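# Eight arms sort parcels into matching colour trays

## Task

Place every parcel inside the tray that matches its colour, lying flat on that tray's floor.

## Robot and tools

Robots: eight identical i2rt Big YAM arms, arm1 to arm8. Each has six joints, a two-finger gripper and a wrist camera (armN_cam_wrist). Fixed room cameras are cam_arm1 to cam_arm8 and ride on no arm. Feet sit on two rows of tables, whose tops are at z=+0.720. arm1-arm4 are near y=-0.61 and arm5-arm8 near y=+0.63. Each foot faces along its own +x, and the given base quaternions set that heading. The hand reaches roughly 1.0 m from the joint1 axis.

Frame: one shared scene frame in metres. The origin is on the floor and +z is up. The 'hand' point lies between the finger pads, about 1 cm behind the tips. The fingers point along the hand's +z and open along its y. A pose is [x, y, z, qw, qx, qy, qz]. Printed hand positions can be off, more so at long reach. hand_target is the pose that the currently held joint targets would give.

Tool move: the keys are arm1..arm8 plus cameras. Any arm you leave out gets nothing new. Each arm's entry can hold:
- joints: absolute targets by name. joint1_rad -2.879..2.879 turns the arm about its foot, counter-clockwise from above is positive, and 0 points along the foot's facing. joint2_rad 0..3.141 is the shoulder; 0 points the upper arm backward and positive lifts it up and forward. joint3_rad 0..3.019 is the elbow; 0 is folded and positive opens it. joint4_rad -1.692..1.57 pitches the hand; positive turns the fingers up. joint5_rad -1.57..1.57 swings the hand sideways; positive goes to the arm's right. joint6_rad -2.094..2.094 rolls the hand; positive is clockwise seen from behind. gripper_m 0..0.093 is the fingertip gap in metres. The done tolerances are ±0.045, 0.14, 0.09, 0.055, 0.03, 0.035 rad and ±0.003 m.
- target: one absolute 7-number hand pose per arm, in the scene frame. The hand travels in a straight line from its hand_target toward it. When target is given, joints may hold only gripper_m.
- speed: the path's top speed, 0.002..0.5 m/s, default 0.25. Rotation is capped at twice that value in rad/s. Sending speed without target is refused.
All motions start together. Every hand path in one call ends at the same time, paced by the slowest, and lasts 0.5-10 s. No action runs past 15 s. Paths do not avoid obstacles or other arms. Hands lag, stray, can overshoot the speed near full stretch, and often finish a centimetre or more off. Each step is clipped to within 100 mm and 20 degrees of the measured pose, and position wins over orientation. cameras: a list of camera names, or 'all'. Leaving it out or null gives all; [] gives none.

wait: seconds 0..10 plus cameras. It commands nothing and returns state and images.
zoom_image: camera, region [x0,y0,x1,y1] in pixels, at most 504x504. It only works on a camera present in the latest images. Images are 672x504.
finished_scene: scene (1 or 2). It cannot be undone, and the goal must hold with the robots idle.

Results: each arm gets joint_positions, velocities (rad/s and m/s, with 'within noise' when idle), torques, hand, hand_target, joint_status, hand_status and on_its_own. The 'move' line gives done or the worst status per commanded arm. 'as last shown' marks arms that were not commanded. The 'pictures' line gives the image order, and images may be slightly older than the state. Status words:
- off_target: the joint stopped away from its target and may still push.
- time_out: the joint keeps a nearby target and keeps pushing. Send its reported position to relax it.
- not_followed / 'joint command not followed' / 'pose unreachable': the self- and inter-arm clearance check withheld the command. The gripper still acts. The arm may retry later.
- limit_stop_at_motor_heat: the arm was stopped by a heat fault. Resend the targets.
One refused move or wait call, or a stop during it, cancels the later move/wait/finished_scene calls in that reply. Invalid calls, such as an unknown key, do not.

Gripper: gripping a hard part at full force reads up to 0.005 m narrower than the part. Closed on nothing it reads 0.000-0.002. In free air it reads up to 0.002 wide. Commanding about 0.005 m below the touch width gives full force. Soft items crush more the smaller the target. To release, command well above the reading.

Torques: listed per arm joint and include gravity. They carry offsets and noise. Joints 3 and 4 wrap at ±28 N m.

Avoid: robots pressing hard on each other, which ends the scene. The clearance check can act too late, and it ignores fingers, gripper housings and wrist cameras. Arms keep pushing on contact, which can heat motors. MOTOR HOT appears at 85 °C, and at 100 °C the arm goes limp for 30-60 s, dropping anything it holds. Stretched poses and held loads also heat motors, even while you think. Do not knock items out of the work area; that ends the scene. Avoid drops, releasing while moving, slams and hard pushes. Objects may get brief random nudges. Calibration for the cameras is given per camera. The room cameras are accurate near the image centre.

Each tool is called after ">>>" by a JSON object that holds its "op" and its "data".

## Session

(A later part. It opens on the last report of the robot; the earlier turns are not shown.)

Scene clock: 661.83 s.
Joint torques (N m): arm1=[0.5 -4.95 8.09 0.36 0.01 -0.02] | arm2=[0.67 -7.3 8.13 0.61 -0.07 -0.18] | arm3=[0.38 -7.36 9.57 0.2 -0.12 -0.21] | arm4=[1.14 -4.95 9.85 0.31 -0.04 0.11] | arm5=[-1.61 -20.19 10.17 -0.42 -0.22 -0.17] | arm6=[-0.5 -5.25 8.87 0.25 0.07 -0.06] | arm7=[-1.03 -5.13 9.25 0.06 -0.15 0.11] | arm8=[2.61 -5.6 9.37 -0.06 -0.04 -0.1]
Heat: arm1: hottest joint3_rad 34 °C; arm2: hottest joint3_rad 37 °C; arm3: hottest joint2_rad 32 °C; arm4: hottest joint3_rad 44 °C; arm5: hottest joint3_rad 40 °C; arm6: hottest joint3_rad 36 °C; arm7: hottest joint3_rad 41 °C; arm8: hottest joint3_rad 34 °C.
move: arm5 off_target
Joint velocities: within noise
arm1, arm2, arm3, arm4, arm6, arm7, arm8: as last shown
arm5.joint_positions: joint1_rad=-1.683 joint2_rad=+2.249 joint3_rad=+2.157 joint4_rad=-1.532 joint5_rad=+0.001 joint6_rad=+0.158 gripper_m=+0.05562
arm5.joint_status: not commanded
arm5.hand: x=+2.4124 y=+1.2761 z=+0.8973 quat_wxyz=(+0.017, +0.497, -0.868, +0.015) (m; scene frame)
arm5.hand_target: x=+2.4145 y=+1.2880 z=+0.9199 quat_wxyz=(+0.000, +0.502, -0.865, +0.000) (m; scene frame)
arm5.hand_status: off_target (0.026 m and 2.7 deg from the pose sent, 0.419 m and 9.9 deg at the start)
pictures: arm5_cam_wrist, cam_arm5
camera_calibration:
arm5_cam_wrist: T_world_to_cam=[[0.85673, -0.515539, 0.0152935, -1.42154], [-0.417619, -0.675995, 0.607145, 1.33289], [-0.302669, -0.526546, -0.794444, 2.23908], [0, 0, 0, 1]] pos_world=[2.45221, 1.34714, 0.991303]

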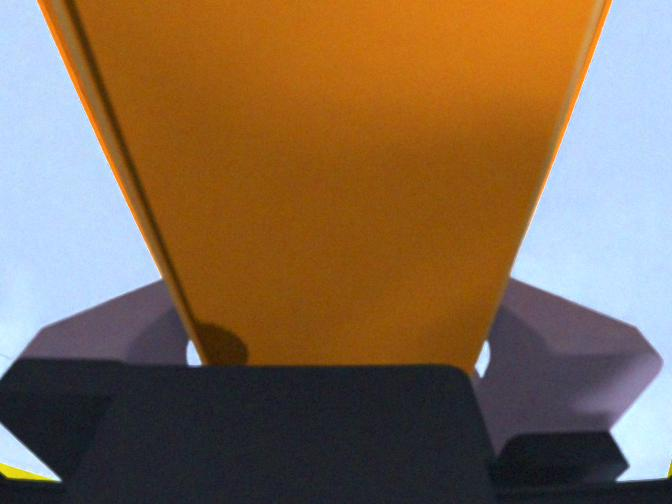

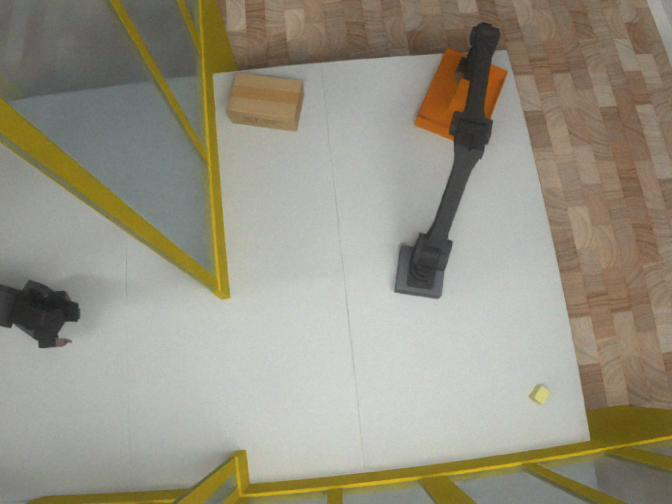

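>>> {"op": "move", "data": {"arm5": {"target":[2.412,1.277,0.79,0,0.502,-0.865,0],"speed":0.12}, "cameras": ["cam_arm5"]}}

>>> {"op": "zoom_image", "data": {"camera": "cam_arm5", "region": [380, 20, 540, 180]}}

Scene clock: 674.73 s.
Joint torques (N m): arm1=[1.26 -4.95 8.01 0.32 0 -0.01] | arm2=[0.67 -7.24 8.13 0.61 -0.07 -0.18] | arm3=[0.32 -7.47 9.55 0.2 -0.12 -0.21] | arm4=[1.14 -4.95 9.85 0.31 -0.04 0.11] | arm5=[-0.79 -20.6 6.78 0.75 -0.18 -0.16] | arm6=[-0.44 -5.25 8.84 0.23 0.08 -0.05] | arm7=[-1.03 -5.36 9.31 0.1 -0.15 0.12] | arm8=[2.2 -6.24 9.32 -0.03 -0.01 -0.09]
Heat: arm1: hottest joint3_rad 34 °C; arm2: hottest joint3_rad 38 °C; arm3: hottest joint3_rad 32 °C; arm4: hottest joint3_rad 44 °C; arm5: hottest joint3_rad 41 °C; arm6: hottest joint3_rad 36 °C; arm7: hottest joint3_rad 41 °C; arm8: hottest joint3_rad 34 °C.
move: arm5 off_target
Joint velocities: within noise
arm1, arm2, arm3, arm4, arm7, arm8: as last shown
arm5.joint_positions: joint1_rad=-1.683 joint2_rad=+2.296 joint3_rad=+1.931 joint4_rad=-1.242 joint5_rad=+0.001 joint6_rad=+0.158 gripper_m=+0.05562
arm5.joint_status: not commanded
arm5.hand: x=+2.4101 y=+1.2698 z=+0.7822 quat_wxyz=(+0.010, +0.497, -0.868, +0.010) (m; scene frame)
arm5.hand_target: x=+2.4119 y=+1.2770 z=+0.7901 quat_wxyz=(+0.000, +0.502, -0.865, +0.000) (m; scene frame)
arm5.hand_status: off_target (0.011 m and 1.7 deg from the pose sent, 0.108 m and 2.7 deg at the start)
arm6.joint_positions: joint1_rad=+0.306 joint2_rad=+1.110 joint3_rad=+1.297 joint4_rad=-1.595 joint5_rad=-0.002 joint6_rad=-0.313 gripper_m=+0.09288
arm6.joint_status: not commanded
arm6.hand: x=+1.1639 y=+0.5271 z=+1.1456 quat_wxyz=(-0.078, +0.000, -0.997, +0.024) (m; scene frame)
arm6.hand_target: x=+1.1615 y=+0.5283 z=+1.1495 quat_wxyz=(-0.081, +0.000, -0.996, +0.026) (m; scene frame)
arm6.hand_status: not commanded
pictures: cam_arm5

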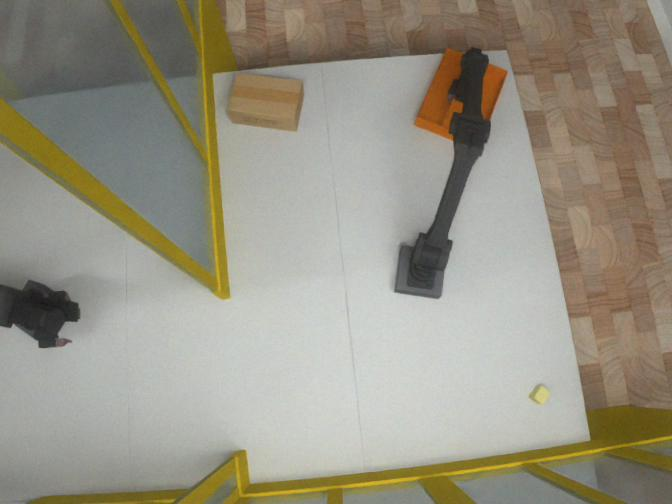

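Scaled by 3.150.

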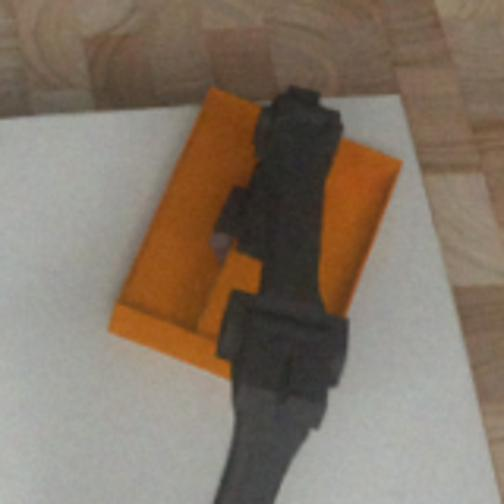

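>>> {"op": "move", "data": {"arm5": {"target":[2.424,1.298,0.785,0,0.502,-0.865,0],"speed":0.1}, "cameras": []}}

>>> {"op": "move", "data": {"arm5": {"target":[2.424,1.298,0.746,0,0.502,-0.865,0],"speed":0.08}, "cameras": ["cam_arm5"]}}

>>> {"op": "zoom_image", "data": {"camera": "cam_arm5", "region": [380, 20, 540, 180]}}

Scene clock: 683.43 s.
Joint torques (N m): arm1=[1.14 -5.3 7.99 0.28 -0.02 -0.01] | arm2=[0.67 -7.3 8.13 0.61 -0.07 -0.18] | arm3=[0.44 -7.36 9.57 0.18 -0.12 -0.22] | arm4=[1.14 -4.95 9.85 0.31 -0.03 0.11] | arm5=[-0.79 -20.48 9.54 -0.18 -0.2 -0.14] | arm6=[-0.44 -5.19 8.87 0.27 0.08 -0.06] | arm7=[-1.08 -5.3 9.26 0.08 -0.15 0.11] | arm8=[2.2 -5.83 9.37 -0.02 -0.05 -0.07]
Heat: arm1: hottest joint3_rad 34 °C; arm2: hottest joint3_rad 38 °C; arm3: hottest joint3_rad 32 °C; arm4: hottest joint3_rad 44 °C; arm5: hottest joint3_rad 40 °C; arm6: hottest joint3_rad 36 °C; arm7: hottest joint3_rad 41 °C; arm8: hottest joint3_rad 34 °C.
move: arm5 off_target
Joint velocities: within noise
arm1.joint_positions: joint1_rad=-1.531 joint2_rad=+1.098 joint3_rad=+1.310 joint4_rad=-1.593 joint5_rad=+0.003 joint6_rad=+0.208 gripper_m=+0.09289
arm1.joint_status: not commanded
arm1.hand: x=-2.2767 y=-0.9081 z=+1.1060 quat_wxyz=(-0.065, -0.878, -0.468, +0.074) (m; scene frame)
arm1.hand_target: x=-2.2764 y=-0.9049 z=+1.1011 quat_wxyz=(-0.060, -0.880, -0.467, +0.066) (m; scene frame)
arm1.hand_status: not commanded
arm2, arm3, arm4, arm6, arm7, arm8: as last shown
arm5.joint_positions: joint1_rad=-1.683 joint2_rad=+2.361 joint3_rad=+2.013 joint4_rad=-1.268 joint5_rad=+0.001 joint6_rad=+0.152 gripper_m=+0.05562
arm5.joint_status: not commanded
arm5.hand: x=+2.4155 y=+1.2836 z=+0.7679 quat_wxyz=(+0.014, +0.499, -0.866, +0.013) (m; scene frame)
arm5.hand_target: x=+2.4236 y=+1.2972 z=+0.7853 quat_wxyz=(+0.000, +0.502, -0.865, +0.000) (m; scene frame)
arm5.hand_status: off_target (0.024 m and 2.2 deg from the pose sent, 0.032 m and 1.8 deg at the start)
pictures: none
No camera images: "cameras" was empty.

Scene clock: 684.47 s.
Joint torques (N m): arm1=[1.38 -4.84 8.1 0.36 0 -0.02] | arm2=[0.67 -7.24 8.13 0.61 -0.07 -0.18] | arm3=[0.32 -7.41 9.54 0.2 -0.12 -0.21] | arm4=[1.2 -4.95 9.87 0.29 -0.04 0.11] | arm5=[-1.03 -18.84 7.76 0.64 -0.21 -0.14] | arm6=[-0.44 -5.25 8.84 0.24 0.08 -0.06] | arm7=[-1.03 -5.25 9.28 0.08 -0.16 0.12] | arm8=[2.26 -5.77 9.33 -0.09 -0.04 -0.1]
Heat: arm1: hottest joint3_rad 34 °C; arm2: hottest joint3_rad 38 °C; arm3: hottest joint3_rad 32 °C; arm4: hottest joint3_rad 44 °C; arm5: hottest joint3_rad 40 °C; arm6: hottest joint3_rad 36 °C; arm7: hottest joint3_rad 41 °C; arm8: hottest joint3_rad 34 °C.
move: arm5 done
Joint velocities: within noise
arm1, arm2, arm3, arm4, arm6, arm8: as last shown
arm5.joint_positions: joint1_rad=-1.683 joint2_rad=+2.385 joint3_rad=+2.013 joint4_rad=-1.218 joint5_rad=+0.001 joint6_rad=+0.152 gripper_m=+0.05562
arm5.joint_status: not commanded
arm5.hand: x=+2.4186 y=+1.2915 z=+0.7520 quat_wxyz=(+0.004, +0.499, -0.866, +0.004) (m; scene frame)
arm5.hand_target: x=+2.4238 y=+1.2978 z=+0.7461 quat_wxyz=(+0.000, +0.502, -0.865, +0.000) (m; scene frame)
arm5.hand_status: done (0.010 m and 0.7 deg from the pose sent, 0.028 m and 2.2 deg at the start)
arm7.joint_positions: joint1_rad=+1.509 joint2_rad=+1.093 joint3_rad=+1.310 joint4_rad=-1.591 joint5_rad=+0.002 joint6_rad=+0.179 gripper_m=+0.09295
arm7.joint_status: not commanded
arm7.hand: x=-0.2105 y=+0.8648 z=+1.1391 quat_wxyz=(-0.086, +0.337, -0.936, -0.050) (m; scene frame)
arm7.hand_target: x=-0.2101 y=+0.8613 z=+1.1320 quat_wxyz=(-0.074, +0.332, -0.939, -0.044) (m; scene frame)
arm7.hand_status: not commanded
pictures: cam_arm5

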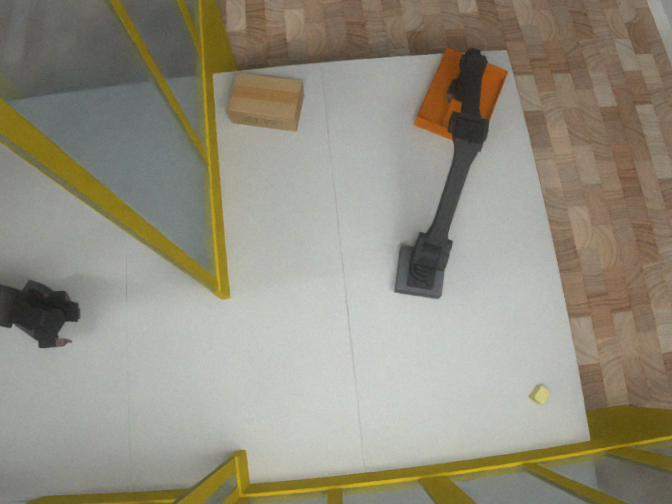

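Scaled by 3.150.

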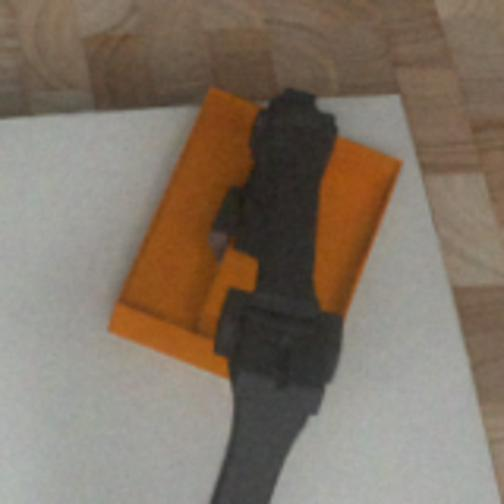

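Height .752 with light torque: on the floor.

>>> {"op": "move", "data": {"arm5": {"joints":{"gripper_m":0.093}}, "cameras": []}}

>>> {"op": "move", "data": {"arm5": {"target":[2.42,1.292,0.9,0,0.502,-0.865,0],"speed":0.25}, "cameras": []}}

>>> {"op": "move", "data": {"arm5": {"joints":{"joint1_rad":-1.1,"joint2_rad":1.1,"joint3_rad":1.3,"joint4_rad":-1.6}}, "cameras": ["cam_arm5","cam_arm7","cam_arm1","cam_arm3"]}}

>>> {"op": "zoom_image", "data": {"camera": "cam_arm5", "region": [380, 20, 540, 180]}}

>>> {"op": "zoom_image", "data": {"camera": "cam_arm1", "region": [90, 310, 250, 470]}}

>>> {"op": "zoom_image", "data": {"camera": "cam_arm3", "region": [170, 330, 330, 490]}}

Scene clock: 695.50 s.
Joint torques (N m): arm1=[1.03 -5.01 8.13 0.34 0 -0.02] | arm2=[0.67 -7.3 8.13 0.61 -0.07 -0.18] | arm3=[0.44 -7.47 9.55 0.2 -0.13 -0.21] | arm4=[1.14 -4.95 9.85 0.31 -0.04 0.11] | arm5=[-0.5 -18.37 7.84 0.64 -0.23 -0.14] | arm6=[-0.44 -5.19 8.85 0.24 0.08 -0.05] | arm7=[-1.08 -5.36 9.26 0.08 -0.15 0.12] | arm8=[2.08 -5.89 9.37 0.02 -0.03 -0.09]
Heat: arm1: hottest joint3_rad 34 °C; arm2: hottest joint3_rad 38 °C; arm3: hottest joint3_rad 32 °C; arm4: hottest joint3_rad 44 °C; arm5: hottest joint3_rad 40 °C; arm6: hottest joint3_rad 36 °C; arm7: hottest joint3_rad 41 °C; arm8: hottest joint3_rad 34 °C.
move: arm5 done
Joint velocities: within noise
arm1, arm2, arm3, arm4, arm6, arm7, arm8: as last shown
arm5.joint_positions: joint1_rad=-1.688 joint2_rad=+2.385 joint3_rad=+2.013 joint4_rad=-1.218 joint5_rad=+0.001 joint6_rad=+0.151 gripper_m=+0.09283
arm5.joint_status: all done
arm5.hand: x=+2.4223 y=+1.2899 z=+0.7515 quat_wxyz=(+0.004, +0.497, -0.868, +0.005) (m; scene frame)
arm5.hand_target: x=+2.4240 y=+1.2977 z=+0.7460 quat_wxyz=(+0.000, +0.502, -0.865, +0.000) (m; scene frame)
arm5.hand_status: not commanded
pictures: none
No camera images: "cameras" was empty.

Scene clock: 697.07 s.
Joint torques (N m): arm1=[1.14 -5.25 8.03 0.31 -0.01 -0.03] | arm2=[0.67 -7.3 8.13 0.61 -0.07 -0.18] | arm3=[0.32 -7.41 9.54 0.17 -0.13 -0.21] | arm4=[1.14 -4.95 9.85 0.31 -0.04 0.11] | arm5=[-1.03 -19.78 9.91 -0.14 -0.17 -0.14] | arm6=[-0.44 -5.3 8.85 0.24 0.07 -0.06] | arm7=[-0.91 -5.19 9.26 0.09 -0.16 0.12] | arm8=[2.2 -5.83 9.33 -0.06 -0.04 -0.09]
Heat: arm1: hottest joint3_rad 34 °C; arm2: hottest joint3_rad 38 °C; arm3: hottest joint3_rad 32 °C; arm4: hottest joint3_rad 44 °C; arm5: hottest joint3_rad 40 °C; arm6: hottest joint3_rad 36 °C; arm7: hottest joint3_rad 41 °C; arm8: hottest joint3_rad 34 °C.
move: arm5 off_target
Joint velocities: within noise
arm1, arm2, arm3, arm4, arm6, arm7, arm8: as last shown
arm5.joint_positions: joint1_rad=-1.688 joint2_rad=+2.261 joint3_rad=+2.150 joint4_rad=-1.497 joint5_rad=+0.000 joint6_rad=+0.151 gripper_m=+0.09288
arm5.joint_status: not commanded
arm5.hand: x=+2.4183 y=+1.2807 z=+0.8865 quat_wxyz=(+0.011, +0.497, -0.867, +0.010) (m; scene frame)
arm5.hand_target: x=+2.4199 y=+1.2914 z=+0.9002 quat_wxyz=(-0.001, +0.502, -0.865, +0.000) (m; scene frame)
arm5.hand_status: off_target (0.018 m and 1.8 deg from the pose sent, 0.148 m and 0.9 deg at the start; pose on its path clipped on 6 of 47 steps)
pictures: none
No camera images: "cameras" was empty.

Scene clock: 698.87 s.
Joint torques (N m): arm1=[0.73 -5.48 8.03 0.28 0 -0.02] | arm2=[0.67 -7.3 8.13 0.61 -0.07 -0.18] | arm3=[0.38 -7.47 9.58 0.17 -0.12 -0.21] | arm4=[1.14 -4.95 9.87 0.31 -0.03 0.11] | arm5=[-0.5 -3.96 7.34 0.36 -0.14 -0.11] | arm6=[-0.5 -5.19 8.85 0.25 0.08 -0.06] | arm7=[-1.03 -5.36 9.26 0.05 -0.14 0.12] | arm8=[2.14 -5.95 9.36 -0.02 -0.03 -0.09]
Heat: arm1: hottest joint3_rad 34 °C; arm2: hottest joint3_rad 38 °C; arm3: hottest joint3_rad 32 °C; arm4: hottest joint3_rad 44 °C; arm5: hottest joint3_rad 40 °C; arm6: hottest joint3_rad 36 °C; arm7: hottest joint3_rad 41 °C; arm8: hottest joint3_rad 34 °C.
move: arm5 done
Joint velocities: within noise
arm1, arm2, arm4, arm6, arm7, arm8: as last shown
arm3.joint_positions: joint1_rad=-1.266 joint2_rad=+1.097 joint3_rad=+1.298 joint4_rad=-1.593 joint5_rad=+0.000 joint6_rad=-0.278 gripper_m=+0.09297
arm3.joint_status: not commanded
arm3.hand: x=+0.5325 y=-0.3017 z=+1.0868 quat_wxyz=(-0.083, +0.694, -0.714, -0.043) (m; scene frame)
arm3.hand_target: x=+0.5287 y=-0.3011 z=+1.0865 quat_wxyz=(-0.079, +0.704, -0.704, -0.040) (m; scene frame)
arm3.hand_status: not commanded
arm5.joint_positions: joint1_rad=-1.106 joint2_rad=+1.097 joint3_rad=+1.292 joint4_rad=-1.594 joint5_rad=-0.001 joint6_rad=+0.149 gripper_m=+0.09290
arm5.joint_status: all done
arm5.hand: x=+2.0975 y=+0.9616 z=+1.1224 quat_wxyz=(-0.052, +0.724, -0.684, -0.072) (m; scene frame)
arm5.hand_target: x=+2.0956 y=+0.9616 z=+1.1243 quat_wxyz=(-0.052, +0.727, -0.680, -0.071) (m; scene frame)
arm5.hand_status: not commanded
pictures: cam_arm1, cam_arm3, cam_arm5, cam_arm7

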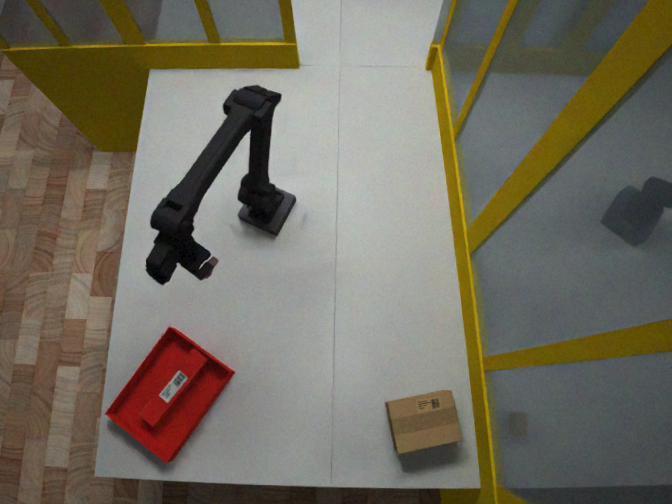

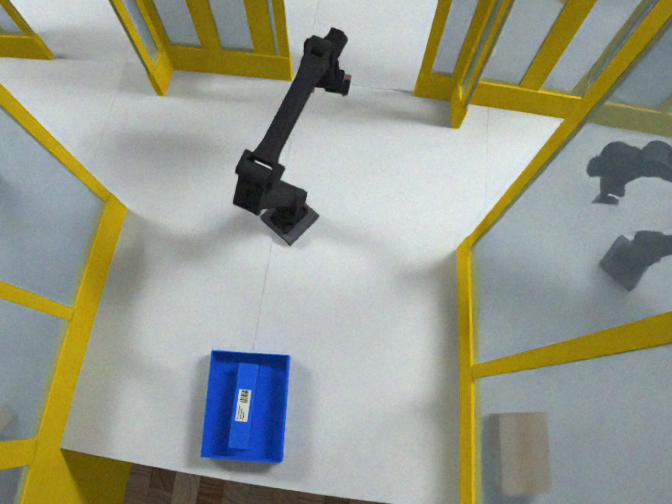

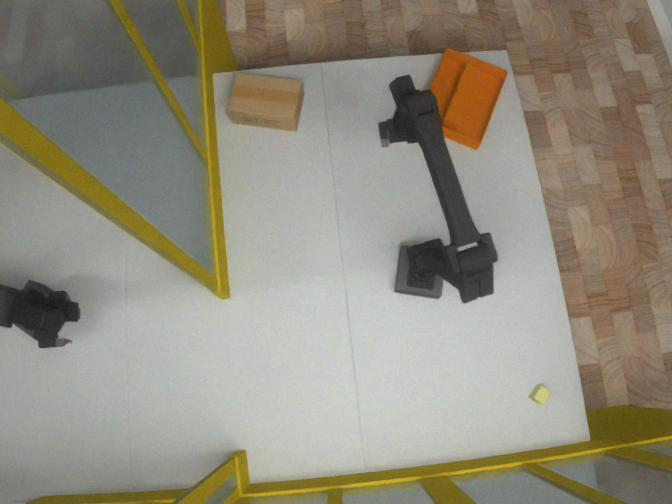

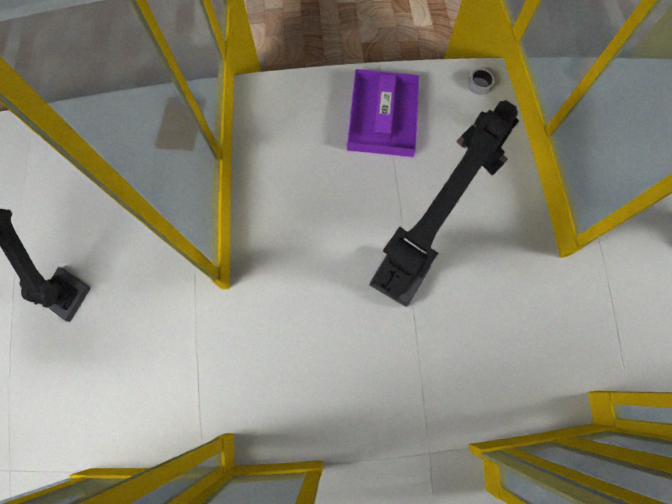

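Scaled by 3.150.

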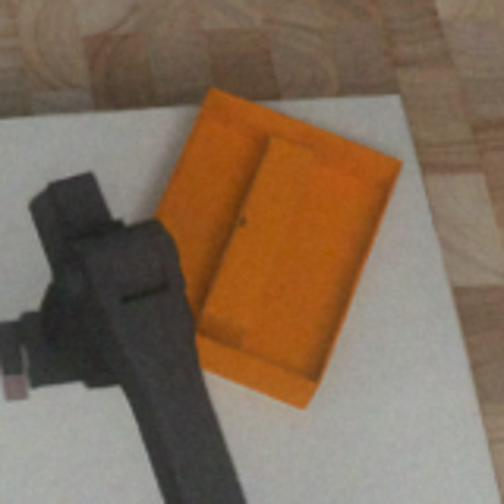

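Scaled by 3.150.

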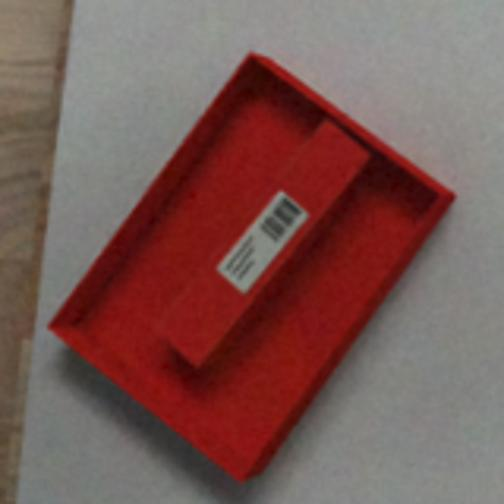

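Scaled by 3.150.

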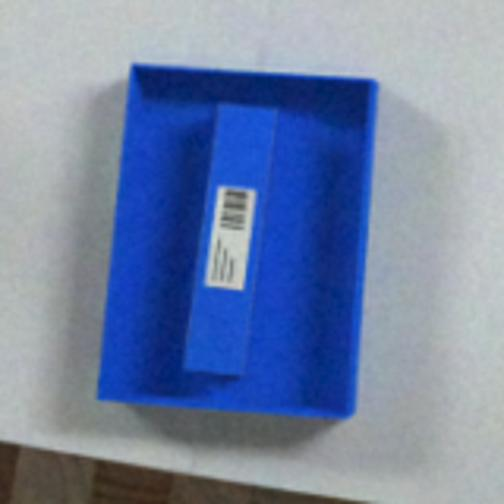

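>>> {"op": "finished_scene", "data": {"scene": 1}}

The scene is finished: the task was done.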